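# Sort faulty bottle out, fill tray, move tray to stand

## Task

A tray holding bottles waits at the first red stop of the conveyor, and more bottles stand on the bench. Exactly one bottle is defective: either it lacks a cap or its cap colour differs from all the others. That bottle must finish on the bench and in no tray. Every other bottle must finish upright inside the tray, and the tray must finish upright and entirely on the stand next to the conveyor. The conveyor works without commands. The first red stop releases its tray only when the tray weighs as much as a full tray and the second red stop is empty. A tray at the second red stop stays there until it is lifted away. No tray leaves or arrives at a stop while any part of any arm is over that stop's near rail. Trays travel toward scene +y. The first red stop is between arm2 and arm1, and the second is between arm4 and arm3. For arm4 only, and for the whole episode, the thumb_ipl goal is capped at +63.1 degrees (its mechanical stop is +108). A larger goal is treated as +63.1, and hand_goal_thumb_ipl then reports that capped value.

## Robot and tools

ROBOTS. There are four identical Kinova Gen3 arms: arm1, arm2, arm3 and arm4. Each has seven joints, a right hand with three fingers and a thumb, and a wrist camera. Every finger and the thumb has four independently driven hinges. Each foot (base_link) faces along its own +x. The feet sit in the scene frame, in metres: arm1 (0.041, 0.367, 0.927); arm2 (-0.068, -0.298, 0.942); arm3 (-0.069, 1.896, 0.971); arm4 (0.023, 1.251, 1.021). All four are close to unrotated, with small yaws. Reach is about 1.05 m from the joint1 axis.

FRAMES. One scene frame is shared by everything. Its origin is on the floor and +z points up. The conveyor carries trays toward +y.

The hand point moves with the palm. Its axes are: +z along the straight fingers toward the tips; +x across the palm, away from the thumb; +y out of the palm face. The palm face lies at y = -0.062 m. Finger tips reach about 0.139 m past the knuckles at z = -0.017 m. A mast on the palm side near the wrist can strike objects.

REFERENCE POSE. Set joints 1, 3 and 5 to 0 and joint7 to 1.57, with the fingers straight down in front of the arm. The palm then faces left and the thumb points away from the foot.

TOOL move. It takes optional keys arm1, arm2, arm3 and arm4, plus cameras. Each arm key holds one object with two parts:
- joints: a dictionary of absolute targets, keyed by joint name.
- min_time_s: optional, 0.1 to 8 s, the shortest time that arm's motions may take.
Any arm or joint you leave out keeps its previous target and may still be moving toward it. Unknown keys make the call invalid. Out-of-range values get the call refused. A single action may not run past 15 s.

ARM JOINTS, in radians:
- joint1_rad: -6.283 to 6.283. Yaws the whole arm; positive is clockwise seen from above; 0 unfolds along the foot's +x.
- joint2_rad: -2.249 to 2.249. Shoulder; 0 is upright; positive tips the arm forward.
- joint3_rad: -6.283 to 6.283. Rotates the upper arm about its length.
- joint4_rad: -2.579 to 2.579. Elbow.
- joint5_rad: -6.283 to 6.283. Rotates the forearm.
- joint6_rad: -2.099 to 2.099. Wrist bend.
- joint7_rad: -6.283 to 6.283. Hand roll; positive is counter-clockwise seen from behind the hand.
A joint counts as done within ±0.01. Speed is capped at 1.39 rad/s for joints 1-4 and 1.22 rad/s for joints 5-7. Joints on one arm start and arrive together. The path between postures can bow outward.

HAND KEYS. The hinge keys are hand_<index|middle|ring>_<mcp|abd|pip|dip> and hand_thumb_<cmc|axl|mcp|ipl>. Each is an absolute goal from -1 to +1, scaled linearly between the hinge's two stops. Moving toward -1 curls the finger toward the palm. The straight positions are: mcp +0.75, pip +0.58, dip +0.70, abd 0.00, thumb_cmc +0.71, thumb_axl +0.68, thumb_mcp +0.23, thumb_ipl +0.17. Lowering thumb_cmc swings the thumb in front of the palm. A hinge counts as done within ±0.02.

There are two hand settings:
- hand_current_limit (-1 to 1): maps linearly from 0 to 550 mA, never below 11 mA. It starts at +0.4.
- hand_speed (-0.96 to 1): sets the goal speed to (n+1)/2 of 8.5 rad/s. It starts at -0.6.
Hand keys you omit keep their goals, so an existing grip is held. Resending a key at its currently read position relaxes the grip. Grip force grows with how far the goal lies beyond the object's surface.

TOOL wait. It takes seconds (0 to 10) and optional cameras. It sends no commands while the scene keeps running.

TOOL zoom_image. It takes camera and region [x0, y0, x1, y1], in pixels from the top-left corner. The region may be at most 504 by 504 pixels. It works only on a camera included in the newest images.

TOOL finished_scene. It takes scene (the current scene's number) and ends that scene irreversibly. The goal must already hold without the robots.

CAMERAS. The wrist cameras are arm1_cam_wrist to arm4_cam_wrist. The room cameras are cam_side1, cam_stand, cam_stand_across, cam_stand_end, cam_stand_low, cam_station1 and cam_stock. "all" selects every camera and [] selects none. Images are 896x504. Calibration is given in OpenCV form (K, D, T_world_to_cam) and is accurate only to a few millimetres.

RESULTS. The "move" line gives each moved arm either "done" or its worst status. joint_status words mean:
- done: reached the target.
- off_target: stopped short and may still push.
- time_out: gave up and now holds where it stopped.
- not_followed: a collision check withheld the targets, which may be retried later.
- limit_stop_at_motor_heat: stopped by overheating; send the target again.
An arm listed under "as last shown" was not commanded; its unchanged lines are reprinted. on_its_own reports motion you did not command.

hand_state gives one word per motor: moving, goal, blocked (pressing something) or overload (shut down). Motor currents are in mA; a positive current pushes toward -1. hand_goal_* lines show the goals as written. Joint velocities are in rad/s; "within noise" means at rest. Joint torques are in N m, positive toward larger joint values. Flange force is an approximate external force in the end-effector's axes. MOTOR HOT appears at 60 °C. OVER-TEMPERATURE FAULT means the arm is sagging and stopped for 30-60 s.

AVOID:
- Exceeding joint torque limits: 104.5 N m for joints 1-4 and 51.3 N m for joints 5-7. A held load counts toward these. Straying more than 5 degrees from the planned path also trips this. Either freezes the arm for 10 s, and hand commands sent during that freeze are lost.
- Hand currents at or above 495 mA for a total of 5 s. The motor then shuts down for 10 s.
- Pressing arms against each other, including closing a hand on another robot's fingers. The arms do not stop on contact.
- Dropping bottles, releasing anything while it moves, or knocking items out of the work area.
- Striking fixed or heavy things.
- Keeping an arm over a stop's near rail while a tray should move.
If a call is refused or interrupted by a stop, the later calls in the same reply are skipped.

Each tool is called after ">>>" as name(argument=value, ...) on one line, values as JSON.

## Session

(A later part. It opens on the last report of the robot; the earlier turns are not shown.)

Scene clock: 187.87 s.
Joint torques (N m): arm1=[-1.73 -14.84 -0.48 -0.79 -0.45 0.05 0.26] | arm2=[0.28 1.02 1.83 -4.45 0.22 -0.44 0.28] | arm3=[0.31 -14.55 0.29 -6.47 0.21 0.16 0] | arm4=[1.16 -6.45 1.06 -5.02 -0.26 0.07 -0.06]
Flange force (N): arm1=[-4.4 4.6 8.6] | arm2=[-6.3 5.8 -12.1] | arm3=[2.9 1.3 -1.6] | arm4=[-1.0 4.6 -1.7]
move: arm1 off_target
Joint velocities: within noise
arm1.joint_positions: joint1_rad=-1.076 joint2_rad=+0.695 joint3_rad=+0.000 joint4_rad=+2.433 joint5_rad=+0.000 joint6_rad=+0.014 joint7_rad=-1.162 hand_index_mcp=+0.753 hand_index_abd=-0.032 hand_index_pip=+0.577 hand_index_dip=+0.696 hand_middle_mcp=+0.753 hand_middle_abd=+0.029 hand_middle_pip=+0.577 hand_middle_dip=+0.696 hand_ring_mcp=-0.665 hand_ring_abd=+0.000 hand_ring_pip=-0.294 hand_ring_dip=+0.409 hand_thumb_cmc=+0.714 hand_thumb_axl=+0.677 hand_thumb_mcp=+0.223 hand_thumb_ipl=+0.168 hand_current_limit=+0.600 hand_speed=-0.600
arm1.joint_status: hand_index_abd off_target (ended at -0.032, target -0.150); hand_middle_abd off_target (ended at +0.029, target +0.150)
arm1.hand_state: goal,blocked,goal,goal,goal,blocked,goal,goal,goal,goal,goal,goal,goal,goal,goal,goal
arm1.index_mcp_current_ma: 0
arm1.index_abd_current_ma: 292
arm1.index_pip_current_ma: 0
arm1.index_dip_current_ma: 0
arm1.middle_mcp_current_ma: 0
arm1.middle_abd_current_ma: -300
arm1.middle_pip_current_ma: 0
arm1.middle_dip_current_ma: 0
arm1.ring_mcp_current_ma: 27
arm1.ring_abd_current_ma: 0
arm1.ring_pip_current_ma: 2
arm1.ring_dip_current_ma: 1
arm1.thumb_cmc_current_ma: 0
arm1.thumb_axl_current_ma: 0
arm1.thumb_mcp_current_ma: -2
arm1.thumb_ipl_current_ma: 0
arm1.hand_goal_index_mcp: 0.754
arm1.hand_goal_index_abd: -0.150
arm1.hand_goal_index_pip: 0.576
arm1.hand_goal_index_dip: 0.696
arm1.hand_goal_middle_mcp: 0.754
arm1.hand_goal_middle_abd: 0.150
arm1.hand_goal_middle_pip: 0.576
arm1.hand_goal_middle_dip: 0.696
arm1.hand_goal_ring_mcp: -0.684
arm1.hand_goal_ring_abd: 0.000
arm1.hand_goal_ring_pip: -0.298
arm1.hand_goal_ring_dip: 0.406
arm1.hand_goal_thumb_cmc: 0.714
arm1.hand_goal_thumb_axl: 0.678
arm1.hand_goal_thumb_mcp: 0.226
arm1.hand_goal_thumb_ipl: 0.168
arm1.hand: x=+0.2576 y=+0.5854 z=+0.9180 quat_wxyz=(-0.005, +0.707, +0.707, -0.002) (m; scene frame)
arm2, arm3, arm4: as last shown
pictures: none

>>> move(arm1={"joints": {"joint1_rad": -1.0784, "joint2_rad": 0.4738, "joint4_rad": 2.4043, "joint6_rad": 0.2635, "joint7_rad": -1.1644}, "min_time_s": 1.2}, cameras=["arm1_cam_wrist"])

>>> move(arm1={"joints": {"joint1_rad": -1.092, "joint2_rad": -0.0939, "joint4_rad": 1.7539, "joint6_rad": 1.4816, "joint7_rad": -1.178}, "min_time_s": 2})

>>> move(arm1={"joints": {"joint1_rad": 0.6338, "joint2_rad": 0.6015, "joint4_rad": 0.8085, "joint6_rad": 1.7317, "joint7_rad": 0.5478}, "min_time_s": 3}, cameras=["arm1_cam_wrist", "cam_station1", "cam_stock"])

Scene clock: 214.60 s.
Joint torques (N m): arm1=[-1.71 -13.34 -0.54 -3.01 -0.42 0.08 0.2] | arm2=[0.29 1.07 1.86 -4.42 0.22 -0.45 0.26] | arm3=[0.31 -14.58 0.23 -6.43 0.21 0.17 -0.01] | arm4=[1.13 -6.5 1.09 -5.08 -0.28 0.09 -0.08]
Flange force (N): arm1=[-2.9 5.0 8.8] | arm2=[-6.2 5.9 -12.2] | arm3=[3.0 1.4 -1.6] | arm4=[-1.1 4.5 -1.4]
move: arm1 done
Joint velocities: within noise
arm1.joint_positions: joint1_rad=-1.078 joint2_rad=+0.474 joint3_rad=+0.000 joint4_rad=+2.404 joint5_rad=+0.000 joint6_rad=+0.264 joint7_rad=-1.164 hand_index_mcp=+0.753 hand_index_abd=-0.032 hand_index_pip=+0.577 hand_index_dip=+0.696 hand_middle_mcp=+0.753 hand_middle_abd=+0.029 hand_middle_pip=+0.577 hand_middle_dip=+0.696 hand_ring_mcp=-0.665 hand_ring_abd=+0.000 hand_ring_pip=-0.294 hand_ring_dip=+0.409 hand_thumb_cmc=+0.714 hand_thumb_axl=+0.677 hand_thumb_mcp=+0.223 hand_thumb_ipl=+0.168 hand_current_limit=+0.600 hand_speed=-0.600
arm1.joint_status: all done
arm1.hand_state: goal,blocked,goal,goal,goal,blocked,goal,goal,goal,goal,goal,goal,goal,goal,goal,goal
arm1.index_mcp_current_ma: 0
arm1.index_abd_current_ma: 292
arm1.index_pip_current_ma: 0
arm1.index_dip_current_ma: 0
arm1.middle_mcp_current_ma: 0
arm1.middle_abd_current_ma: -300
arm1.middle_pip_current_ma: 0
arm1.middle_dip_current_ma: 0
arm1.ring_mcp_current_ma: 27
arm1.ring_abd_current_ma: 0
arm1.ring_pip_current_ma: 2
arm1.ring_dip_current_ma: 1
arm1.thumb_cmc_current_ma: 0
arm1.thumb_axl_current_ma: 0
arm1.thumb_mcp_current_ma: -2
arm1.thumb_ipl_current_ma: 0
arm1.hand_goal_index_mcp: 0.754
arm1.hand_goal_index_abd: -0.150
arm1.hand_goal_index_pip: 0.576
arm1.hand_goal_index_dip: 0.696
arm1.hand_goal_middle_mcp: 0.754
arm1.hand_goal_middle_abd: 0.150
arm1.hand_goal_middle_pip: 0.576
arm1.hand_goal_middle_dip: 0.696
arm1.hand_goal_ring_mcp: -0.684
arm1.hand_goal_ring_abd: 0.000
arm1.hand_goal_ring_pip: -0.298
arm1.hand_goal_ring_dip: 0.406
arm1.hand_goal_thumb_cmc: 0.714
arm1.hand_goal_thumb_axl: 0.678
arm1.hand_goal_thumb_mcp: 0.226
arm1.hand_goal_thumb_ipl: 0.168
arm1.hand: x=+0.2577 y=+0.5855 z=+0.9800 quat_wxyz=(-0.005, +0.707, +0.707, -0.002) (m; scene frame)
arm2, arm3, arm4: as last shown
pictures: arm1_cam_wrist
camera_calibration:
arm1_cam_wrist: T_world_to_cam=[[0.629283, -0.777121, 0.00927349, 0.311804], [-0.519545, -0.411774, 0.748676, -0.406769], [-0.577993, -0.475947, -0.662872, 1.20187], [0, 0, 0, 1]] pos_world=[0.287126, 0.64684, 1.09833]

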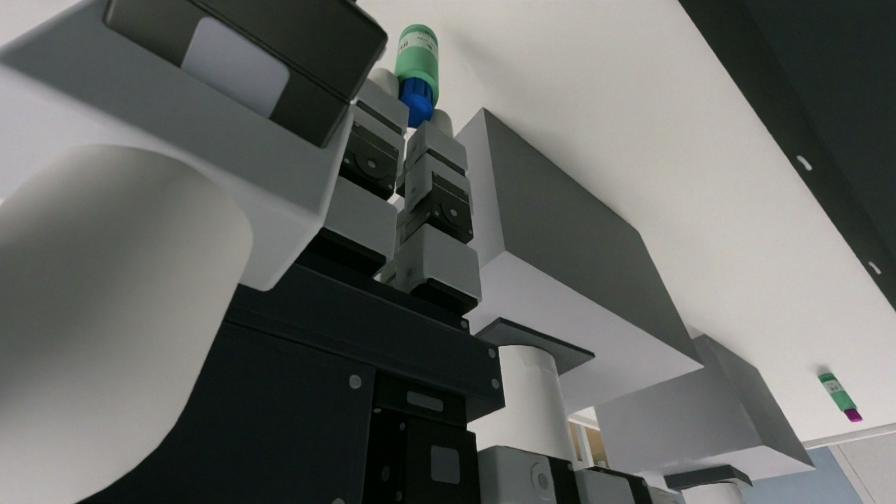

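Scene clock: 217.00 s.
Joint torques (N m): arm1=[-1.66 -8.69 -0.94 -9.37 -0.35 -0.01 0.26] | arm2=[0.31 1.07 1.88 -4.43 0.23 -0.44 0.28] | arm3=[0.32 -14.53 0.23 -6.44 0.19 0.17 -0.01] | arm4=[1.14 -6.45 1.1 -5.04 -0.22 0.01 -0.04]
Flange force (N): arm1=[1.5 4.1 3.5] | arm2=[-6.3 6.0 -12.1] | arm3=[2.9 1.3 -1.7] | arm4=[-0.9 4.7 -2.0]
move: arm1 done
Joint velocities: within noise
arm1.joint_positions: joint1_rad=-1.092 joint2_rad=-0.094 joint3_rad=+0.000 joint4_rad=+1.754 joint5_rad=+0.000 joint6_rad=+1.482 joint7_rad=-1.178 hand_index_mcp=+0.753 hand_index_abd=-0.032 hand_index_pip=+0.577 hand_index_dip=+0.696 hand_middle_mcp=+0.753 hand_middle_abd=+0.029 hand_middle_pip=+0.577 hand_middle_dip=+0.696 hand_ring_mcp=-0.665 hand_ring_abd=+0.000 hand_ring_pip=-0.294 hand_ring_dip=+0.409 hand_thumb_cmc=+0.714 hand_thumb_axl=+0.677 hand_thumb_mcp=+0.223 hand_thumb_ipl=+0.168 hand_current_limit=+0.600 hand_speed=-0.600
arm1.joint_status: all done
arm1.hand_state: goal,blocked,goal,goal,goal,blocked,goal,goal,goal,goal,goal,goal,goal,goal,goal,goal
arm1.index_mcp_current_ma: 0
arm1.index_abd_current_ma: 292
arm1.index_pip_current_ma: 0
arm1.index_dip_current_ma: 0
arm1.middle_mcp_current_ma: 0
arm1.middle_abd_current_ma: -300
arm1.middle_pip_current_ma: 0
arm1.middle_dip_current_ma: 0
arm1.ring_mcp_current_ma: 26
arm1.ring_abd_current_ma: 0
arm1.ring_pip_current_ma: 2
arm1.ring_dip_current_ma: 1
arm1.thumb_cmc_current_ma: 0
arm1.thumb_axl_current_ma: 0
arm1.thumb_mcp_current_ma: -2
arm1.thumb_ipl_current_ma: 0
arm1.hand_goal_index_mcp: 0.754
arm1.hand_goal_index_abd: -0.150
arm1.hand_goal_index_pip: 0.576
arm1.hand_goal_index_dip: 0.696
arm1.hand_goal_middle_mcp: 0.754
arm1.hand_goal_middle_abd: 0.150
arm1.hand_goal_middle_pip: 0.576
arm1.hand_goal_middle_dip: 0.696
arm1.hand_goal_ring_mcp: -0.684
arm1.hand_goal_ring_abd: 0.000
arm1.hand_goal_ring_pip: -0.298
arm1.hand_goal_ring_dip: 0.406
arm1.hand_goal_thumb_cmc: 0.714
arm1.hand_goal_thumb_axl: 0.678
arm1.hand_goal_thumb_mcp: 0.226
arm1.hand_goal_thumb_ipl: 0.168
arm1.hand: x=+0.2578 y=+0.5856 z=+1.3001 quat_wxyz=(-0.005, +0.707, +0.707, -0.002) (m; scene frame)
arm2, arm3, arm4: as last shown
pictures: none

Scene clock: 220.37 s.
Joint torques (N m): arm1=[-1.55 -22.42 -0.44 -9.42 -0.51 -0.03 0.24] | arm2=[0.25 1.04 1.9 -4.41 0.21 -0.47 0.27] | arm3=[0.28 -14.56 0.25 -6.46 0.19 0.16 -0.03] | arm4=[1.14 -6.48 1.02 -5.02 -0.25 0.06 -0.08]
Flange force (N): arm1=[-3.9 1.4 3.0] | arm2=[-6.3 6.1 -12.3] | arm3=[2.9 1.4 -1.6] | arm4=[-1.2 4.4 -1.7]
move: arm1 done
Joint velocities: within noise
arm1.joint_positions: joint1_rad=+0.634 joint2_rad=+0.601 joint3_rad=+0.000 joint4_rad=+0.809 joint5_rad=+0.000 joint6_rad=+1.732 joint7_rad=+0.548 hand_index_mcp=+0.753 hand_index_abd=-0.032 hand_index_pip=+0.577 hand_index_dip=+0.696 hand_middle_mcp=+0.753 hand_middle_abd=+0.029 hand_middle_pip=+0.577 hand_middle_dip=+0.696 hand_ring_mcp=-0.665 hand_ring_abd=+0.000 hand_ring_pip=-0.294 hand_ring_dip=+0.409 hand_thumb_cmc=+0.714 hand_thumb_axl=+0.677 hand_thumb_mcp=+0.223 hand_thumb_ipl=+0.168 hand_current_limit=+0.600 hand_speed=-0.600
arm1.joint_status: all done
arm1.hand_state: goal,blocked,goal,goal,goal,blocked,goal,goal,goal,goal,goal,goal,goal,goal,goal,goal
arm1.index_mcp_current_ma: 0
arm1.index_abd_current_ma: 292
arm1.index_pip_current_ma: 0
arm1.index_dip_current_ma: 0
arm1.middle_mcp_current_ma: 0
arm1.middle_abd_current_ma: -300
arm1.middle_pip_current_ma: 0
arm1.middle_dip_current_ma: 0
arm1.ring_mcp_current_ma: 26
arm1.ring_abd_current_ma: 0
arm1.ring_pip_current_ma: 2
arm1.ring_dip_current_ma: 1
arm1.thumb_cmc_current_ma: 0
arm1.thumb_axl_current_ma: 0
arm1.thumb_mcp_current_ma: -2
arm1.thumb_ipl_current_ma: 0
arm1.hand_goal_index_mcp: 0.754
arm1.hand_goal_index_abd: -0.150
arm1.hand_goal_index_pip: 0.576
arm1.hand_goal_index_dip: 0.696
arm1.hand_goal_middle_mcp: 0.754
arm1.hand_goal_middle_abd: 0.150
arm1.hand_goal_middle_pip: 0.576
arm1.hand_goal_middle_dip: 0.696
arm1.hand_goal_ring_mcp: -0.684
arm1.hand_goal_ring_abd: 0.000
arm1.hand_goal_ring_pip: -0.298
arm1.hand_goal_ring_dip: 0.406
arm1.hand_goal_thumb_cmc: 0.714
arm1.hand_goal_thumb_axl: 0.678
arm1.hand_goal_thumb_mcp: 0.226
arm1.hand_goal_thumb_ipl: 0.168
arm1.hand: x=+0.5852 y=+0.0353 z=+1.3003 quat_wxyz=(-0.006, +0.707, +0.707, -0.002) (m; scene frame)
arm2, arm3, arm4: as last shown
pictures: arm1_cam_wrist, cam_station1, cam_stock
camera_calibration:
arm1_cam_wrist: T_world_to_cam=[[0.629203, -0.777187, 0.00917834, -0.324559], [-0.519537, -0.411771, 0.748683, -0.702876], [-0.578087, -0.475842, -0.662865, 1.34164], [0, 0, 0, 1]] pos_world=[0.614625, 0.0967399, 1.41853]

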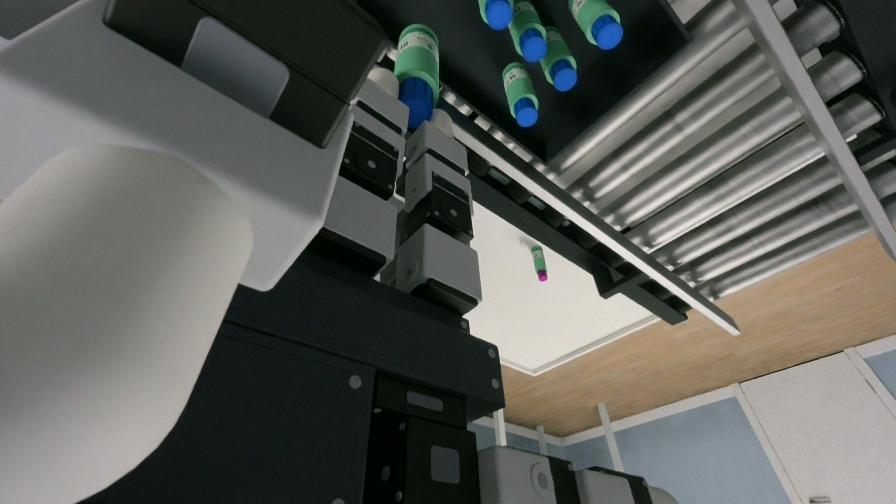

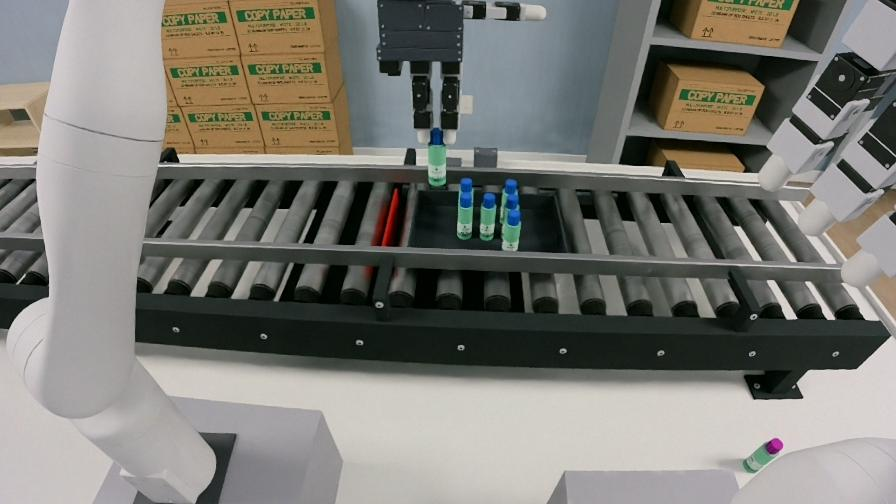

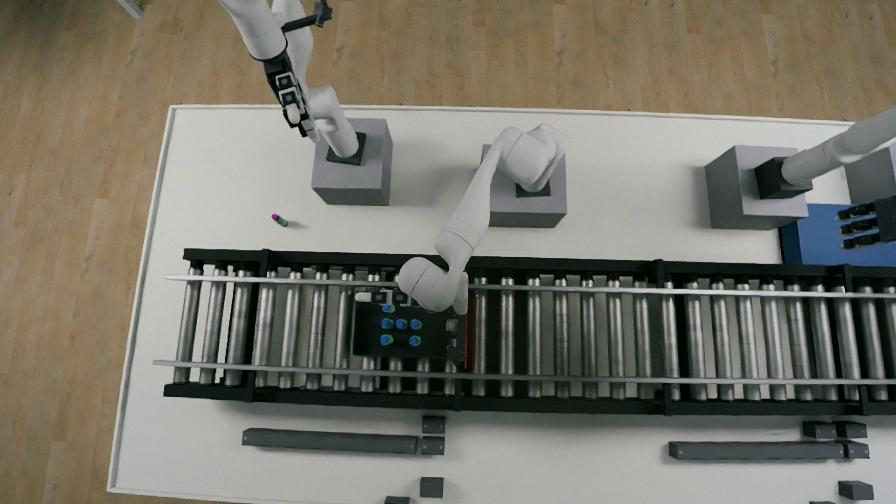

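>>> move(arm1={"joints": {"joint1_rad": 0.6336, "joint2_rad": 0.5968, "joint4_rad": 1.0719, "joint6_rad": 1.4728, "joint7_rad": 0.5476}, "min_time_s": 1.5})

>>> move(arm1={"joints": {"joint1_rad": 0.6335, "joint2_rad": 0.6388, "joint4_rad": 1.2319, "joint6_rad": 1.2709, "joint7_rad": 0.5475}, "min_time_s": 1.5}, cameras=["arm1_cam_wrist", "cam_station1", "cam_side1"])

>>> zoom_image(camera="cam_station1", region=[380, 110, 600, 280])

Scene clock: 232.80 s.
Joint torques (N m): arm1=[-1.55 -22.42 -0.49 -9.42 -0.44 -0.03 0.22] | arm2=[0.31 1.02 1.86 -4.45 0.26 -0.46 0.28] | arm3=[0.29 -14.55 0.26 -6.46 0.18 0.17 -0.01] | arm4=[1.06 -6.43 1.07 -4.98 -0.24 0.06 -0.06]
Flange force (N): arm1=[-3.8 1.2 3.6] | arm2=[-6.3 5.9 -12.1] | arm3=[2.9 1.4 -1.6] | arm4=[-1.2 4.4 -1.9]
move: arm1 done
Joint velocities: within noise
arm1.joint_positions: joint1_rad=+0.634 joint2_rad=+0.597 joint3_rad=+0.000 joint4_rad=+1.072 joint5_rad=+0.000 joint6_rad=+1.473 joint7_rad=+0.548 hand_index_mcp=+0.753 hand_index_abd=-0.032 hand_index_pip=+0.577 hand_index_dip=+0.696 hand_middle_mcp=+0.753 hand_middle_abd=+0.029 hand_middle_pip=+0.577 hand_middle_dip=+0.696 hand_ring_mcp=-0.665 hand_ring_abd=+0.000 hand_ring_pip=-0.294 hand_ring_dip=+0.409 hand_thumb_cmc=+0.714 hand_thumb_axl=+0.677 hand_thumb_mcp=+0.223 hand_thumb_ipl=+0.168 hand_current_limit=+0.600 hand_speed=-0.600
arm1.joint_status: all done
arm1.hand_state: goal,blocked,goal,goal,goal,blocked,goal,goal,goal,goal,goal,goal,goal,goal,goal,goal
arm1.index_mcp_current_ma: 0
arm1.index_abd_current_ma: 292
arm1.index_pip_current_ma: 0
arm1.index_dip_current_ma: 0
arm1.middle_mcp_current_ma: 0
arm1.middle_abd_current_ma: -300
arm1.middle_pip_current_ma: 0
arm1.middle_dip_current_ma: 0
arm1.ring_mcp_current_ma: 26
arm1.ring_abd_current_ma: 0
arm1.ring_pip_current_ma: 2
arm1.ring_dip_current_ma: 1
arm1.thumb_cmc_current_ma: 0
arm1.thumb_axl_current_ma: 0
arm1.thumb_mcp_current_ma: -2
arm1.thumb_ipl_current_ma: 0
arm1.hand_goal_index_mcp: 0.754
arm1.hand_goal_index_abd: -0.150
arm1.hand_goal_index_pip: 0.576
arm1.hand_goal_index_dip: 0.696
arm1.hand_goal_middle_mcp: 0.754
arm1.hand_goal_middle_abd: 0.150
arm1.hand_goal_middle_pip: 0.576
arm1.hand_goal_middle_dip: 0.696
arm1.hand_goal_ring_mcp: -0.684
arm1.hand_goal_ring_abd: 0.000
arm1.hand_goal_ring_pip: -0.298
arm1.hand_goal_ring_dip: 0.406
arm1.hand_goal_thumb_cmc: 0.714
arm1.hand_goal_thumb_axl: 0.678
arm1.hand_goal_thumb_mcp: 0.226
arm1.hand_goal_thumb_ipl: 0.168
arm1.hand: x=+0.5852 y=+0.0353 z=+1.2204 quat_wxyz=(-0.005, +0.707, +0.707, -0.002) (m; scene frame)
arm2.joint_positions: joint1_rad=-0.285 joint2_rad=-0.473 joint3_rad=-0.105 joint4_rad=+1.455 joint5_rad=-0.028 joint6_rad=+1.948 joint7_rad=+1.683 hand_index_mcp=+0.753 hand_index_abd=+0.000 hand_index_pip=+0.577 hand_index_dip=+0.696 hand_middle_mcp=+0.753 hand_middle_abd=+0.000 hand_middle_pip=+0.577 hand_middle_dip=+0.696 hand_ring_mcp=+0.753 hand_ring_abd=+0.000 hand_ring_pip=+0.577 hand_ring_dip=+0.696 hand_thumb_cmc=+0.714 hand_thumb_axl=+0.677 hand_thumb_mcp=+0.224 hand_thumb_ipl=+0.168 hand_current_limit=+0.400 hand_speed=-0.600
arm2.joint_status: not commanded
arm2.hand_state: goal,goal,goal,goal,goal,goal,goal,goal,goal,goal,goal,goal,goal,goal,goal,goal
arm2.index_mcp_current_ma: -2
arm2.index_abd_current_ma: 0
arm2.index_pip_current_ma: 2
arm2.index_dip_current_ma: 0
arm2.middle_mcp_current_ma: -2
arm2.middle_abd_current_ma: 0
arm2.middle_pip_current_ma: 2
arm2.middle_dip_current_ma: 0
arm2.ring_mcp_current_ma: -2
arm2.ring_abd_current_ma: 0
arm2.ring_pip_current_ma: 2
arm2.ring_dip_current_ma: 0
arm2.thumb_cmc_current_ma: 1
arm2.thumb_axl_current_ma: -2
arm2.thumb_mcp_current_ma: -7
arm2.thumb_ipl_current_ma: -1
arm2.hand_goal_index_mcp: 0.754
arm2.hand_goal_index_abd: 0.000
arm2.hand_goal_index_pip: 0.576
arm2.hand_goal_index_dip: 0.696
arm2.hand_goal_middle_mcp: 0.754
arm2.hand_goal_middle_abd: 0.000
arm2.hand_goal_middle_pip: 0.576
arm2.hand_goal_middle_dip: 0.696
arm2.hand_goal_ring_mcp: 0.754
arm2.hand_goal_ring_abd: 0.000
arm2.hand_goal_ring_pip: 0.576
arm2.hand_goal_ring_dip: 0.696
arm2.hand_goal_thumb_cmc: 0.714
arm2.hand_goal_thumb_axl: 0.678
arm2.hand_goal_thumb_mcp: 0.226
arm2.hand_goal_thumb_ipl: 0.168
arm2.hand: x=+0.0527 y=-0.1876 z=+1.4821 quat_wxyz=(+0.105, -0.187, +0.977, +0.001) (m; scene frame)
arm3, arm4: as last shown
pictures: none

Scene clock: 234.63 s.
Joint torques (N m): arm1=[-1.46 -22.74 -0.52 -9.12 -0.48 0.06 0.25] | arm2=[0.26 1.01 1.83 -4.4 0.24 -0.42 0.25] | arm3=[0.31 -14.57 0.23 -6.45 0.18 0.16 -0.03] | arm4=[1.1 -6.42 1.08 -4.99 -0.25 0.08 -0.07]
Flange force (N): arm1=[-3.1 0.5 4.6] | arm2=[-6.4 5.8 -12.2] | arm3=[2.9 1.4 -1.6] | arm4=[-1.1 4.5 -1.8]
move: arm1 done
Joint velocities: within noise
arm1.joint_positions: joint1_rad=+0.633 joint2_rad=+0.639 joint3_rad=+0.000 joint4_rad=+1.232 joint5_rad=+0.000 joint6_rad=+1.271 joint7_rad=+0.548 hand_index_mcp=+0.753 hand_index_abd=-0.032 hand_index_pip=+0.577 hand_index_dip=+0.696 hand_middle_mcp=+0.753 hand_middle_abd=+0.029 hand_middle_pip=+0.577 hand_middle_dip=+0.696 hand_ring_mcp=-0.665 hand_ring_abd=+0.000 hand_ring_pip=-0.294 hand_ring_dip=+0.409 hand_thumb_cmc=+0.714 hand_thumb_axl=+0.677 hand_thumb_mcp=+0.223 hand_thumb_ipl=+0.168 hand_current_limit=+0.600 hand_speed=-0.600
arm1.joint_status: all done
arm1.hand_state: goal,blocked,goal,goal,goal,blocked,goal,goal,goal,goal,goal,goal,goal,goal,goal,goal
arm1.index_mcp_current_ma: 0
arm1.index_abd_current_ma: 292
arm1.index_pip_current_ma: 0
arm1.index_dip_current_ma: 0
arm1.middle_mcp_current_ma: 0
arm1.middle_abd_current_ma: -300
arm1.middle_pip_current_ma: 0
arm1.middle_dip_current_ma: 0
arm1.ring_mcp_current_ma: 26
arm1.ring_abd_current_ma: 0
arm1.ring_pip_current_ma: 2
arm1.ring_dip_current_ma: 1
arm1.thumb_cmc_current_ma: 0
arm1.thumb_axl_current_ma: 0
arm1.thumb_mcp_current_ma: -2
arm1.thumb_ipl_current_ma: 0
arm1.hand_goal_index_mcp: 0.754
arm1.hand_goal_index_abd: -0.150
arm1.hand_goal_index_pip: 0.576
arm1.hand_goal_index_dip: 0.696
arm1.hand_goal_middle_mcp: 0.754
arm1.hand_goal_middle_abd: 0.150
arm1.hand_goal_middle_pip: 0.576
arm1.hand_goal_middle_dip: 0.696
arm1.hand_goal_ring_mcp: -0.684
arm1.hand_goal_ring_abd: 0.000
arm1.hand_goal_ring_pip: -0.298
arm1.hand_goal_ring_dip: 0.406
arm1.hand_goal_thumb_cmc: 0.714
arm1.hand_goal_thumb_axl: 0.678
arm1.hand_goal_thumb_mcp: 0.226
arm1.hand_goal_thumb_ipl: 0.168
arm1.hand: x=+0.5860 y=+0.0347 z=+1.1480 quat_wxyz=(-0.005, +0.707, +0.707, -0.002) (m; scene frame)
arm2: as last shown
arm3.joint_positions: joint1_rad=+0.456 joint2_rad=+0.372 joint3_rad=+0.000 joint4_rad=+1.641 joint5_rad=+0.000 joint6_rad=+1.129 joint7_rad=-1.053 hand_index_mcp=+0.990 hand_index_abd=+0.000 hand_index_pip=+0.316 hand_index_dip=+0.627 hand_middle_mcp=+0.990 hand_middle_abd=+0.000 hand_middle_pip=+0.316 hand_middle_dip=+0.626 hand_ring_mcp=+0.990 hand_ring_abd=+0.000 hand_ring_pip=+0.316 hand_ring_dip=+0.627 hand_thumb_cmc=+0.714 hand_thumb_axl=+0.677 hand_thumb_mcp=+0.224 hand_thumb_ipl=+0.168 hand_current_limit=+0.750 hand_speed=-0.900
arm3.joint_status: not commanded
arm3.hand_state: goal,goal,goal,goal,goal,goal,goal,goal,goal,goal,goal,goal,goal,goal,goal,goal
arm3.index_mcp_current_ma: -37
arm3.index_abd_current_ma: 0
arm3.index_pip_current_ma: 7
arm3.index_dip_current_ma: 10
arm3.middle_mcp_current_ma: -37
arm3.middle_abd_current_ma: 0
arm3.middle_pip_current_ma: 8
arm3.middle_dip_current_ma: 8
arm3.ring_mcp_current_ma: -38
arm3.ring_abd_current_ma: 0
arm3.ring_pip_current_ma: 8
arm3.ring_dip_current_ma: 9
arm3.thumb_cmc_current_ma: 1
arm3.thumb_axl_current_ma: -2
arm3.thumb_mcp_current_ma: -10
arm3.thumb_ipl_current_ma: -1
arm3.hand_goal_index_mcp: 1.000
arm3.hand_goal_index_abd: 0.000
arm3.hand_goal_index_pip: 0.314
arm3.hand_goal_index_dip: 0.624
arm3.hand_goal_middle_mcp: 1.000
arm3.hand_goal_middle_abd: 0.000
arm3.hand_goal_middle_pip: 0.314
arm3.hand_goal_middle_dip: 0.624
arm3.hand_goal_ring_mcp: 1.000
arm3.hand_goal_ring_abd: 0.000
arm3.hand_goal_ring_pip: 0.314
arm3.hand_goal_ring_dip: 0.624
arm3.hand_goal_thumb_cmc: 0.714
arm3.hand_goal_thumb_axl: 0.678
arm3.hand_goal_thumb_mcp: 0.226
arm3.hand_goal_thumb_ipl: 0.168
arm3.hand: x=+0.2782 y=+1.5731 z=+1.2089 quat_wxyz=(+0.000, +1.000, +0.000, -0.004) (m; scene frame)
arm4.joint_positions: joint1_rad=-0.290 joint2_rad=+0.009 joint3_rad=+0.000 joint4_rad=+2.313 joint5_rad=+0.000 joint6_rad=+0.820 joint7_rad=+1.208 hand_index_mcp=+0.989 hand_index_abd=+0.000 hand_index_pip=+0.316 hand_index_dip=+0.627 hand_middle_mcp=+0.989 hand_middle_abd=+0.000 hand_middle_pip=+0.317 hand_middle_dip=+0.627 hand_ring_mcp=+0.990 hand_ring_abd=+0.000 hand_ring_pip=+0.317 hand_ring_dip=+0.627 hand_thumb_cmc=+0.714 hand_thumb_axl=+0.677 hand_thumb_mcp=+0.224 hand_thumb_ipl=+0.168 hand_current_limit=+0.750 hand_speed=-0.900
arm4.joint_status: not commanded
arm4.hand_state: goal,goal,goal,goal,goal,goal,goal,goal,goal,goal,goal,goal,goal,goal,goal,goal
arm4.index_mcp_current_ma: -4
arm4.index_abd_current_ma: 0
arm4.index_pip_current_ma: 0
arm4.index_dip_current_ma: 0
arm4.middle_mcp_current_ma: -4
arm4.middle_abd_current_ma: 0
arm4.middle_pip_current_ma: 0
arm4.middle_dip_current_ma: 0
arm4.ring_mcp_current_ma: -4
arm4.ring_abd_current_ma: 0
arm4.ring_pip_current_ma: 0
arm4.ring_dip_current_ma: 0
arm4.thumb_cmc_current_ma: 0
arm4.thumb_axl_current_ma: 0
arm4.thumb_mcp_current_ma: 0
arm4.thumb_ipl_current_ma: 0
arm4.hand_goal_index_mcp: 1.000
arm4.hand_goal_index_abd: 0.000
arm4.hand_goal_index_pip: 0.314
arm4.hand_goal_index_dip: 0.624
arm4.hand_goal_middle_mcp: 1.000
arm4.hand_goal_middle_abd: 0.000
arm4.hand_goal_middle_pip: 0.314
arm4.hand_goal_middle_dip: 0.624
arm4.hand_goal_ring_mcp: 1.000
arm4.hand_goal_ring_abd: 0.000
arm4.hand_goal_ring_pip: 0.314
arm4.hand_goal_ring_dip: 0.624
arm4.hand_goal_thumb_cmc: 0.714
arm4.hand_goal_thumb_axl: 0.678
arm4.hand_goal_thumb_mcp: 0.226
arm4.hand_goal_thumb_ipl: 0.168
arm4.hand: x=+0.2735 y=+1.3982 z=+1.2078 quat_wxyz=(-0.002, +0.000, +1.000, -0.007) (m; scene frame)
pictures: arm1_cam_wrist, cam_side1, cam_station1
camera_calibration:
arm1_cam_wrist: T_world_to_cam=[[0.62925, -0.777147, 0.00932028, -0.324421], [-0.519585, -0.411725, 0.748675, -0.588689], [-0.577993, -0.475947, -0.662872, 1.24077], [0, 0, 0, 1]] pos_world=[0.615426, 0.0960398, 1.26623]

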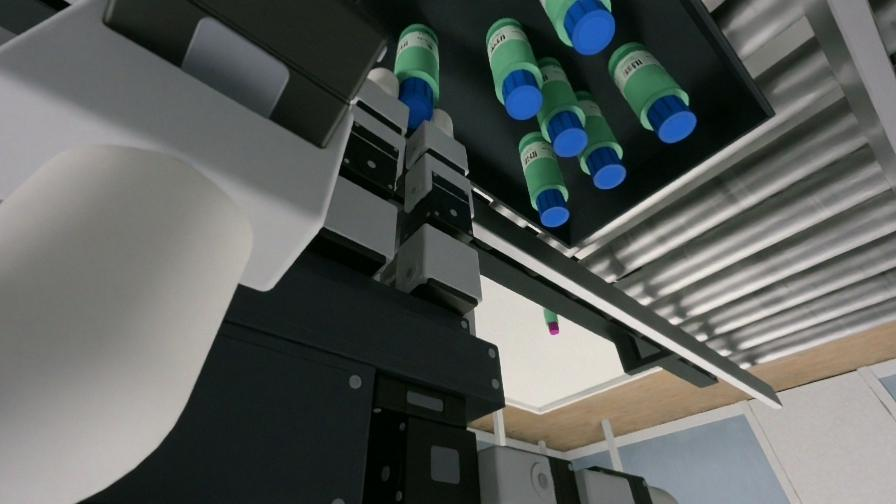

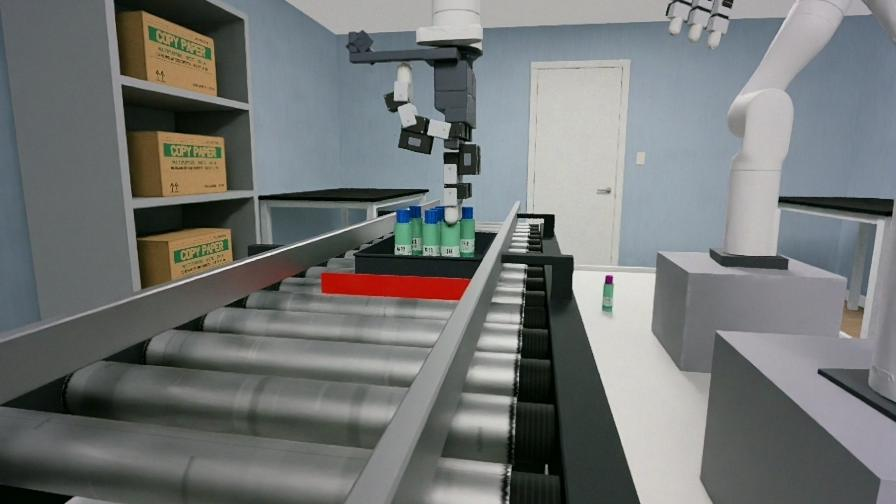

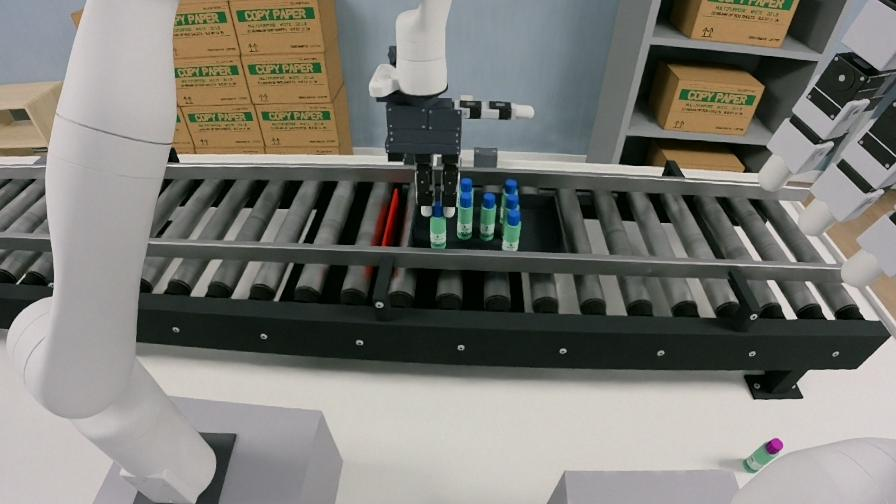

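Scaled by 2.291 from the camera's 896x504 image, which has a finer 1280x720 frame.

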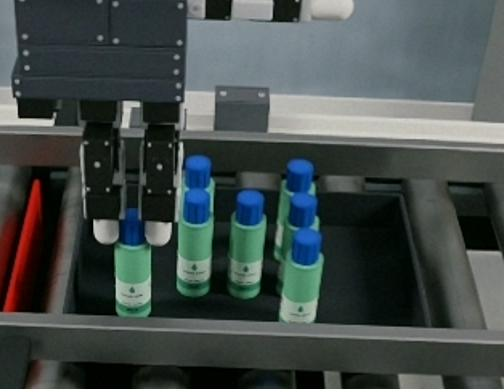

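>>> move(arm1={"joints": {"joint1_rad": 0.6335, "joint2_rad": 0.642, "joint4_rad": 1.2475, "joint6_rad": 1.2521, "joint7_rad": 0.5475}, "min_time_s": 0.8})

>>> move(arm1={"joints": {"hand_index_abd": 0.12, "hand_middle_abd": -0.12}}, cameras=["arm1_cam_wrist", "cam_station1"])

>>> zoom_image(camera="cam_station1", region=[380, 110, 600, 280])

Scene clock: 245.13 s.
Joint torques (N m): arm1=[-1.51 -22.65 -0.45 -9.02 -0.52 0 0.22] | arm2=[0.24 1.04 1.83 -4.44 0.22 -0.43 0.25] | arm3=[0.28 -14.56 0.25 -6.44 0.18 0.15 -0.01] | arm4=[1.1 -6.47 1.04 -5.03 -0.24 0.04 0]
Flange force (N): arm1=[-3.3 0.5 4.3] | arm2=[-6.3 5.8 -12.1] | arm3=[3.0 1.4 -1.7] | arm4=[-1.0 4.7 -1.8]
move: arm1 done
Joint velocities: within noise
arm1.joint_positions: joint1_rad=+0.633 joint2_rad=+0.642 joint3_rad=+0.000 joint4_rad=+1.248 joint5_rad=+0.000 joint6_rad=+1.252 joint7_rad=+0.548 hand_index_mcp=+0.753 hand_index_abd=-0.032 hand_index_pip=+0.577 hand_index_dip=+0.696 hand_middle_mcp=+0.753 hand_middle_abd=+0.029 hand_middle_pip=+0.577 hand_middle_dip=+0.696 hand_ring_mcp=-0.665 hand_ring_abd=+0.000 hand_ring_pip=-0.294 hand_ring_dip=+0.409 hand_thumb_cmc=+0.714 hand_thumb_axl=+0.677 hand_thumb_mcp=+0.223 hand_thumb_ipl=+0.168 hand_current_limit=+0.600 hand_speed=-0.600
arm1.joint_status: all done
arm1.hand_state: goal,blocked,goal,goal,goal,blocked,goal,goal,goal,goal,goal,goal,goal,goal,goal,goal
arm1.index_mcp_current_ma: 0
arm1.index_abd_current_ma: 292
arm1.index_pip_current_ma: 0
arm1.index_dip_current_ma: 0
arm1.middle_mcp_current_ma: 0
arm1.middle_abd_current_ma: -300
arm1.middle_pip_current_ma: 0
arm1.middle_dip_current_ma: 0
arm1.ring_mcp_current_ma: 26
arm1.ring_abd_current_ma: 0
arm1.ring_pip_current_ma: 2
arm1.ring_dip_current_ma: 1
arm1.thumb_cmc_current_ma: 0
arm1.thumb_axl_current_ma: 0
arm1.thumb_mcp_current_ma: -2
arm1.thumb_ipl_current_ma: 0
arm1.hand_goal_index_mcp: 0.754
arm1.hand_goal_index_abd: -0.150
arm1.hand_goal_index_pip: 0.576
arm1.hand_goal_index_dip: 0.696
arm1.hand_goal_middle_mcp: 0.754
arm1.hand_goal_middle_abd: 0.150
arm1.hand_goal_middle_pip: 0.576
arm1.hand_goal_middle_dip: 0.696
arm1.hand_goal_ring_mcp: -0.684
arm1.hand_goal_ring_abd: 0.000
arm1.hand_goal_ring_pip: -0.298
arm1.hand_goal_ring_dip: 0.406
arm1.hand_goal_thumb_cmc: 0.714
arm1.hand_goal_thumb_axl: 0.678
arm1.hand_goal_thumb_mcp: 0.226
arm1.hand_goal_thumb_ipl: 0.168
arm1.hand: x=+0.5853 y=+0.0351 z=+1.1415 quat_wxyz=(-0.005, +0.707, +0.707, -0.002) (m; scene frame)
arm2, arm3, arm4: as last shown
pictures: none

Scene clock: 245.73 s.
Joint torques (N m): arm1=[-1.45 -22.2 -0.53 -8.89 -0.46 0 0.25] | arm2=[0.26 1.07 1.9 -4.41 0.22 -0.44 0.31] | arm3=[0.3 -14.56 0.28 -6.48 0.19 0.17 -0.02] | arm4=[1.18 -6.44 0.99 -5.07 -0.24 0.06 -0.04]
Flange force (N): arm1=[-2.8 0.2 3.7] | arm2=[-6.3 6.2 -12.2] | arm3=[2.8 1.3 -1.5] | arm4=[-0.9 4.5 -1.7]
move: arm1 done
Joint velocities: within noise
arm1.joint_positions: joint1_rad=+0.633 joint2_rad=+0.642 joint3_rad=+0.000 joint4_rad=+1.248 joint5_rad=+0.000 joint6_rad=+1.252 joint7_rad=+0.548 hand_index_mcp=+0.753 hand_index_abd=+0.116 hand_index_pip=+0.577 hand_index_dip=+0.696 hand_middle_mcp=+0.753 hand_middle_abd=-0.116 hand_middle_pip=+0.577 hand_middle_dip=+0.696 hand_ring_mcp=-0.665 hand_ring_abd=+0.000 hand_ring_pip=-0.294 hand_ring_dip=+0.409 hand_thumb_cmc=+0.714 hand_thumb_axl=+0.677 hand_thumb_mcp=+0.223 hand_thumb_ipl=+0.168 hand_current_limit=+0.600 hand_speed=-0.600
arm1.joint_status: all done
arm1.hand_state: goal,goal,goal,goal,goal,goal,goal,goal,goal,goal,goal,goal,goal,goal,goal,goal
arm1.index_mcp_current_ma: 0
arm1.index_abd_current_ma: -2
arm1.index_pip_current_ma: 0
arm1.index_dip_current_ma: 0
arm1.middle_mcp_current_ma: 0
arm1.middle_abd_current_ma: 2
arm1.middle_pip_current_ma: 0
arm1.middle_dip_current_ma: 0
arm1.ring_mcp_current_ma: 26
arm1.ring_abd_current_ma: 0
arm1.ring_pip_current_ma: 2
arm1.ring_dip_current_ma: 1
arm1.thumb_cmc_current_ma: 0
arm1.thumb_axl_current_ma: 0
arm1.thumb_mcp_current_ma: -2
arm1.thumb_ipl_current_ma: 0
arm1.hand_goal_index_mcp: 0.754
arm1.hand_goal_index_abd: 0.120
arm1.hand_goal_index_pip: 0.576
arm1.hand_goal_index_dip: 0.696
arm1.hand_goal_middle_mcp: 0.754
arm1.hand_goal_middle_abd: -0.120
arm1.hand_goal_middle_pip: 0.576
arm1.hand_goal_middle_dip: 0.696
arm1.hand_goal_ring_mcp: -0.684
arm1.hand_goal_ring_abd: 0.000
arm1.hand_goal_ring_pip: -0.298
arm1.hand_goal_ring_dip: 0.406
arm1.hand_goal_thumb_cmc: 0.714
arm1.hand_goal_thumb_axl: 0.678
arm1.hand_goal_thumb_mcp: 0.226
arm1.hand_goal_thumb_ipl: 0.168
arm1.hand: x=+0.5853 y=+0.0351 z=+1.1415 quat_wxyz=(-0.005, +0.707, +0.707, -0.002) (m; scene frame)
arm2, arm3, arm4: as last shown
pictures: arm1_cam_wrist, cam_station1
camera_calibration:
arm1_cam_wrist: T_world_to_cam=[[0.629215, -0.777176, 0.00927699, -0.323531], [-0.519553, -0.411702, 0.74871, -0.584162], [-0.57806, -0.475919, -0.662833, 1.23631], [0, 0, 0, 1]] pos_world=[0.614725, 0.0964398, 1.25983]

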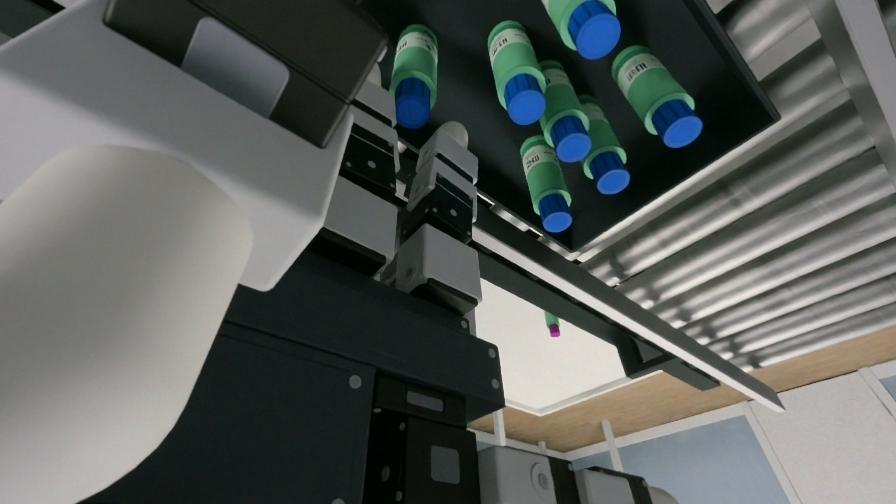

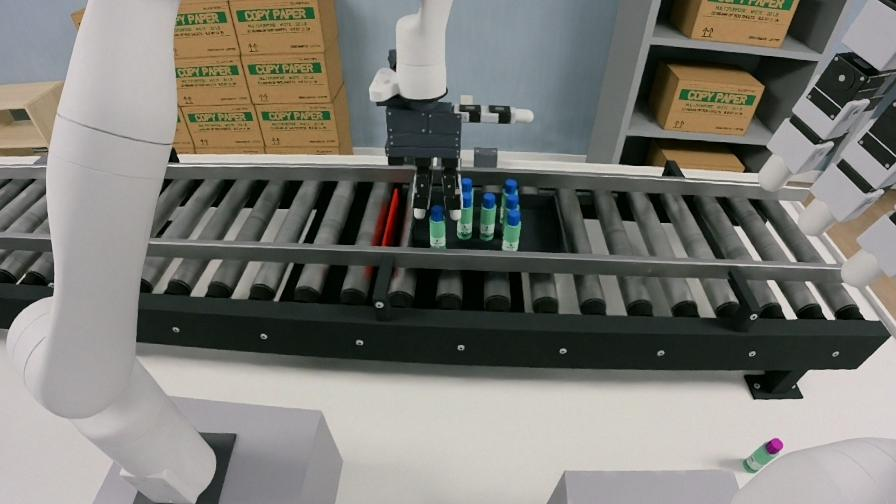

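Scaled by 2.291 from the camera's 896x504 image, which has a finer 1280x720 frame.

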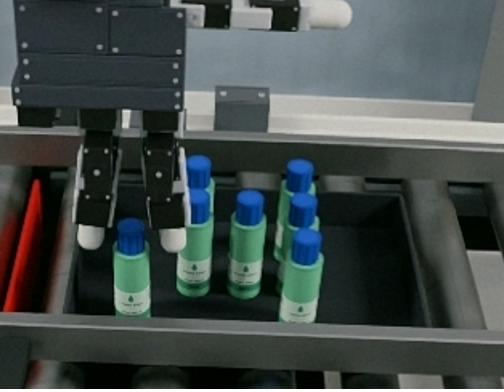

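>>> move(arm1={"joints": {"joint1_rad": 0.6336, "joint2_rad": 0.5968, "joint4_rad": 1.0719, "joint6_rad": 1.4728, "joint7_rad": 0.5476}, "min_time_s": 1.2})

>>> move(arm1={"joints": {"joint1_rad": 0.6338, "joint2_rad": 0.6015, "joint4_rad": 0.8085, "joint6_rad": 1.7317, "joint7_rad": 0.5478}, "min_time_s": 1})

>>> move(arm1={"joints": {"joint1_rad": -0.9, "joint2_rad": -0.3, "joint4_rad": 1.9, "joint6_rad": 1.54, "joint7_rad": 0.266}, "min_time_s": 2.5}, cameras=["cam_stock", "cam_station1"])

Scene clock: 254.57 s.
Joint torques (N m): arm1=[-1.55 -21.97 -0.47 -9.23 -0.47 0.01 0.26] | arm2=[0.33 1.06 1.88 -4.45 0.21 -0.44 0.27] | arm3=[0.34 -14.56 0.23 -6.44 0.21 0.15 -0.02] | arm4=[1.17 -6.51 1.09 -5.05 -0.27 0.04 -0.08]
Flange force (N): arm1=[-3.5 0.9 3.1] | arm2=[-6.2 5.9 -12.0] | arm3=[3.0 1.4 -1.7] | arm4=[-1.1 4.6 -1.7]
move: arm1 done
Joint velocities: within noise
arm1.joint_positions: joint1_rad=+0.634 joint2_rad=+0.597 joint3_rad=+0.000 joint4_rad=+1.072 joint5_rad=+0.000 joint6_rad=+1.473 joint7_rad=+0.548 hand_index_mcp=+0.753 hand_index_abd=+0.116 hand_index_pip=+0.577 hand_index_dip=+0.696 hand_middle_mcp=+0.753 hand_middle_abd=-0.116 hand_middle_pip=+0.577 hand_middle_dip=+0.696 hand_ring_mcp=-0.665 hand_ring_abd=+0.000 hand_ring_pip=-0.294 hand_ring_dip=+0.409 hand_thumb_cmc=+0.714 hand_thumb_axl=+0.677 hand_thumb_mcp=+0.223 hand_thumb_ipl=+0.168 hand_current_limit=+0.600 hand_speed=-0.600
arm1.joint_status: all done
arm1.hand_state: goal,goal,goal,goal,goal,goal,goal,goal,goal,goal,goal,goal,goal,goal,goal,goal
arm1.index_mcp_current_ma: 0
arm1.index_abd_current_ma: -2
arm1.index_pip_current_ma: 0
arm1.index_dip_current_ma: 0
arm1.middle_mcp_current_ma: 0
arm1.middle_abd_current_ma: 2
arm1.middle_pip_current_ma: 0
arm1.middle_dip_current_ma: 0
arm1.ring_mcp_current_ma: 26
arm1.ring_abd_current_ma: 0
arm1.ring_pip_current_ma: 2
arm1.ring_dip_current_ma: 1
arm1.thumb_cmc_current_ma: 0
arm1.thumb_axl_current_ma: 0
arm1.thumb_mcp_current_ma: -2
arm1.thumb_ipl_current_ma: 0
arm1.hand_goal_index_mcp: 0.754
arm1.hand_goal_index_abd: 0.120
arm1.hand_goal_index_pip: 0.576
arm1.hand_goal_index_dip: 0.696
arm1.hand_goal_middle_mcp: 0.754
arm1.hand_goal_middle_abd: -0.120
arm1.hand_goal_middle_pip: 0.576
arm1.hand_goal_middle_dip: 0.696
arm1.hand_goal_ring_mcp: -0.684
arm1.hand_goal_ring_abd: 0.000
arm1.hand_goal_ring_pip: -0.298
arm1.hand_goal_ring_dip: 0.406
arm1.hand_goal_thumb_cmc: 0.714
arm1.hand_goal_thumb_axl: 0.678
arm1.hand_goal_thumb_mcp: 0.226
arm1.hand_goal_thumb_ipl: 0.168
arm1.hand: x=+0.5852 y=+0.0353 z=+1.2204 quat_wxyz=(-0.005, +0.707, +0.707, -0.002) (m; scene frame)
arm2, arm3, arm4: as last shown
pictures: none

Scene clock: 255.97 s.
Joint torques (N m): arm1=[-1.52 -21.93 -0.54 -9.19 -0.49 -0.05 0.26] | arm2=[0.28 1.03 1.86 -4.44 0.2 -0.47 0.28] | arm3=[0.3 -14.53 0.26 -6.44 0.19 0.17 -0.01] | arm4=[1.13 -6.45 1.05 -5.07 -0.26 0.01 -0.08]
Flange force (N): arm1=[-3.7 1.2 2.2] | arm2=[-6.3 5.9 -12.2] | arm3=[2.9 1.3 -1.7] | arm4=[-1.0 4.4 -1.9]
move: arm1 done
Joint velocities: within noise
arm1.joint_positions: joint1_rad=+0.634 joint2_rad=+0.602 joint3_rad=+0.000 joint4_rad=+0.809 joint5_rad=+0.000 joint6_rad=+1.732 joint7_rad=+0.548 hand_index_mcp=+0.753 hand_index_abd=+0.116 hand_index_pip=+0.577 hand_index_dip=+0.696 hand_middle_mcp=+0.753 hand_middle_abd=-0.116 hand_middle_pip=+0.577 hand_middle_dip=+0.696 hand_ring_mcp=-0.665 hand_ring_abd=+0.000 hand_ring_pip=-0.294 hand_ring_dip=+0.409 hand_thumb_cmc=+0.714 hand_thumb_axl=+0.677 hand_thumb_mcp=+0.223 hand_thumb_ipl=+0.168 hand_current_limit=+0.600 hand_speed=-0.600
arm1.joint_status: all done
arm1.hand_state: goal,goal,goal,goal,goal,goal,goal,goal,goal,goal,goal,goal,goal,goal,goal,goal
arm1.index_mcp_current_ma: 0
arm1.index_abd_current_ma: -2
arm1.index_pip_current_ma: 0
arm1.index_dip_current_ma: 0
arm1.middle_mcp_current_ma: 0
arm1.middle_abd_current_ma: 2
arm1.middle_pip_current_ma: 0
arm1.middle_dip_current_ma: 0
arm1.ring_mcp_current_ma: 26
arm1.ring_abd_current_ma: 0
arm1.ring_pip_current_ma: 2
arm1.ring_dip_current_ma: 1
arm1.thumb_cmc_current_ma: 0
arm1.thumb_axl_current_ma: 0
arm1.thumb_mcp_current_ma: -2
arm1.thumb_ipl_current_ma: 0
arm1.hand_goal_index_mcp: 0.754
arm1.hand_goal_index_abd: 0.120
arm1.hand_goal_index_pip: 0.576
arm1.hand_goal_index_dip: 0.696
arm1.hand_goal_middle_mcp: 0.754
arm1.hand_goal_middle_abd: -0.120
arm1.hand_goal_middle_pip: 0.576
arm1.hand_goal_middle_dip: 0.696
arm1.hand_goal_ring_mcp: -0.684
arm1.hand_goal_ring_abd: 0.000
arm1.hand_goal_ring_pip: -0.298
arm1.hand_goal_ring_dip: 0.406
arm1.hand_goal_thumb_cmc: 0.714
arm1.hand_goal_thumb_axl: 0.678
arm1.hand_goal_thumb_mcp: 0.226
arm1.hand_goal_thumb_ipl: 0.168
arm1.hand: x=+0.5852 y=+0.0353 z=+1.3003 quat_wxyz=(-0.006, +0.707, +0.707, -0.002) (m; scene frame)
arm2, arm3, arm4: as last shown
pictures: none

Scene clock: 258.83 s.
Joint torques (N m): arm1=[-1.63 -4.51 -1.08 -9.37 -0.45 -0.03 0.25] | arm2=[0.32 1 1.9 -4.47 0.23 -0.42 0.24] | arm3=[0.31 -14.57 0.23 -6.43 0.18 0.16 -0.01] | arm4=[1.09 -6.45 1.08 -5.08 -0.21 0 -0.06]
Flange force (N): arm1=[-3.9 2.0 3.1] | arm2=[-6.4 5.9 -11.9] | arm3=[3.0 1.4 -1.7] | arm4=[-0.9 4.5 -1.9]
move: arm1 done
Joint velocities: within noise
arm1.joint_positions: joint1_rad=-0.900 joint2_rad=-0.300 joint3_rad=+0.000 joint4_rad=+1.900 joint5_rad=+0.000 joint6_rad=+1.540 joint7_rad=+0.266 hand_index_mcp=+0.753 hand_index_abd=+0.117 hand_index_pip=+0.577 hand_index_dip=+0.696 hand_middle_mcp=+0.753 hand_middle_abd=-0.116 hand_middle_pip=+0.577 hand_middle_dip=+0.696 hand_ring_mcp=-0.665 hand_ring_abd=+0.000 hand_ring_pip=-0.294 hand_ring_dip=+0.409 hand_thumb_cmc=+0.714 hand_thumb_axl=+0.677 hand_thumb_mcp=+0.223 hand_thumb_ipl=+0.168 hand_current_limit=+0.600 hand_speed=-0.600
arm1.joint_status: all done
arm1.hand_state: goal,goal,goal,goal,goal,goal,goal,goal,goal,goal,goal,goal,goal,goal,goal,goal
arm1.index_mcp_current_ma: 0
arm1.index_abd_current_ma: -1
arm1.index_pip_current_ma: 0
arm1.index_dip_current_ma: 0
arm1.middle_mcp_current_ma: 0
arm1.middle_abd_current_ma: 2
arm1.middle_pip_current_ma: 0
arm1.middle_dip_current_ma: 0
arm1.ring_mcp_current_ma: 26
arm1.ring_abd_current_ma: 0
arm1.ring_pip_current_ma: 2
arm1.ring_dip_current_ma: 1
arm1.thumb_cmc_current_ma: 0
arm1.thumb_axl_current_ma: 0
arm1.thumb_mcp_current_ma: -2
arm1.thumb_ipl_current_ma: 0
arm1.hand_goal_index_mcp: 0.754
arm1.hand_goal_index_abd: 0.120
arm1.hand_goal_index_pip: 0.576
arm1.hand_goal_index_dip: 0.696
arm1.hand_goal_middle_mcp: 0.754
arm1.hand_goal_middle_abd: -0.120
arm1.hand_goal_middle_pip: 0.576
arm1.hand_goal_middle_dip: 0.696
arm1.hand_goal_ring_mcp: -0.684
arm1.hand_goal_ring_abd: 0.000
arm1.hand_goal_ring_pip: -0.298
arm1.hand_goal_ring_dip: 0.406
arm1.hand_goal_thumb_cmc: 0.714
arm1.hand_goal_thumb_axl: 0.678
arm1.hand_goal_thumb_mcp: 0.226
arm1.hand_goal_thumb_ipl: 0.168
arm1.hand: x=+0.2191 y=+0.5835 z=+1.3025 quat_wxyz=(-0.005, +0.159, +0.987, +0.002) (m; scene frame)
arm2, arm3, arm4: as last shown
pictures: cam_station1, cam_stock

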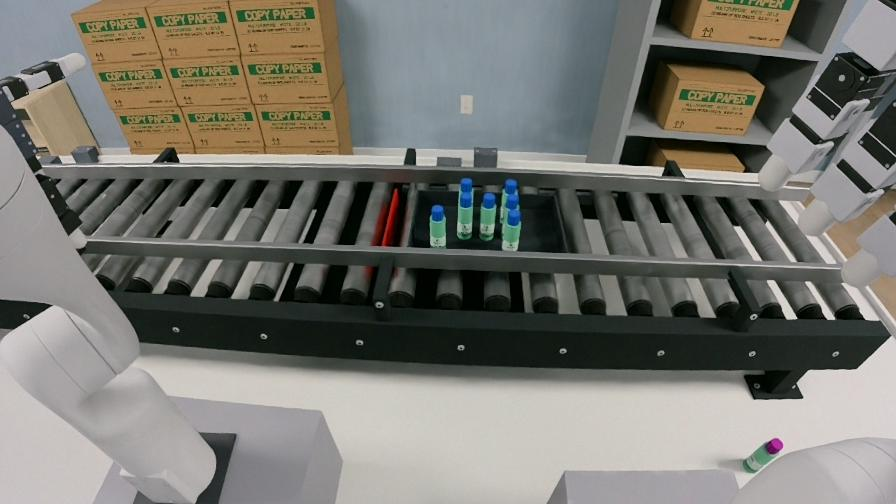

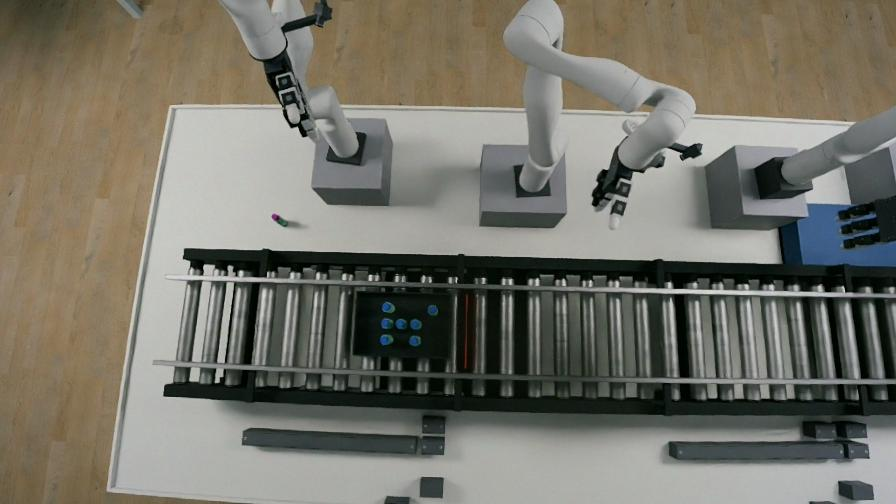

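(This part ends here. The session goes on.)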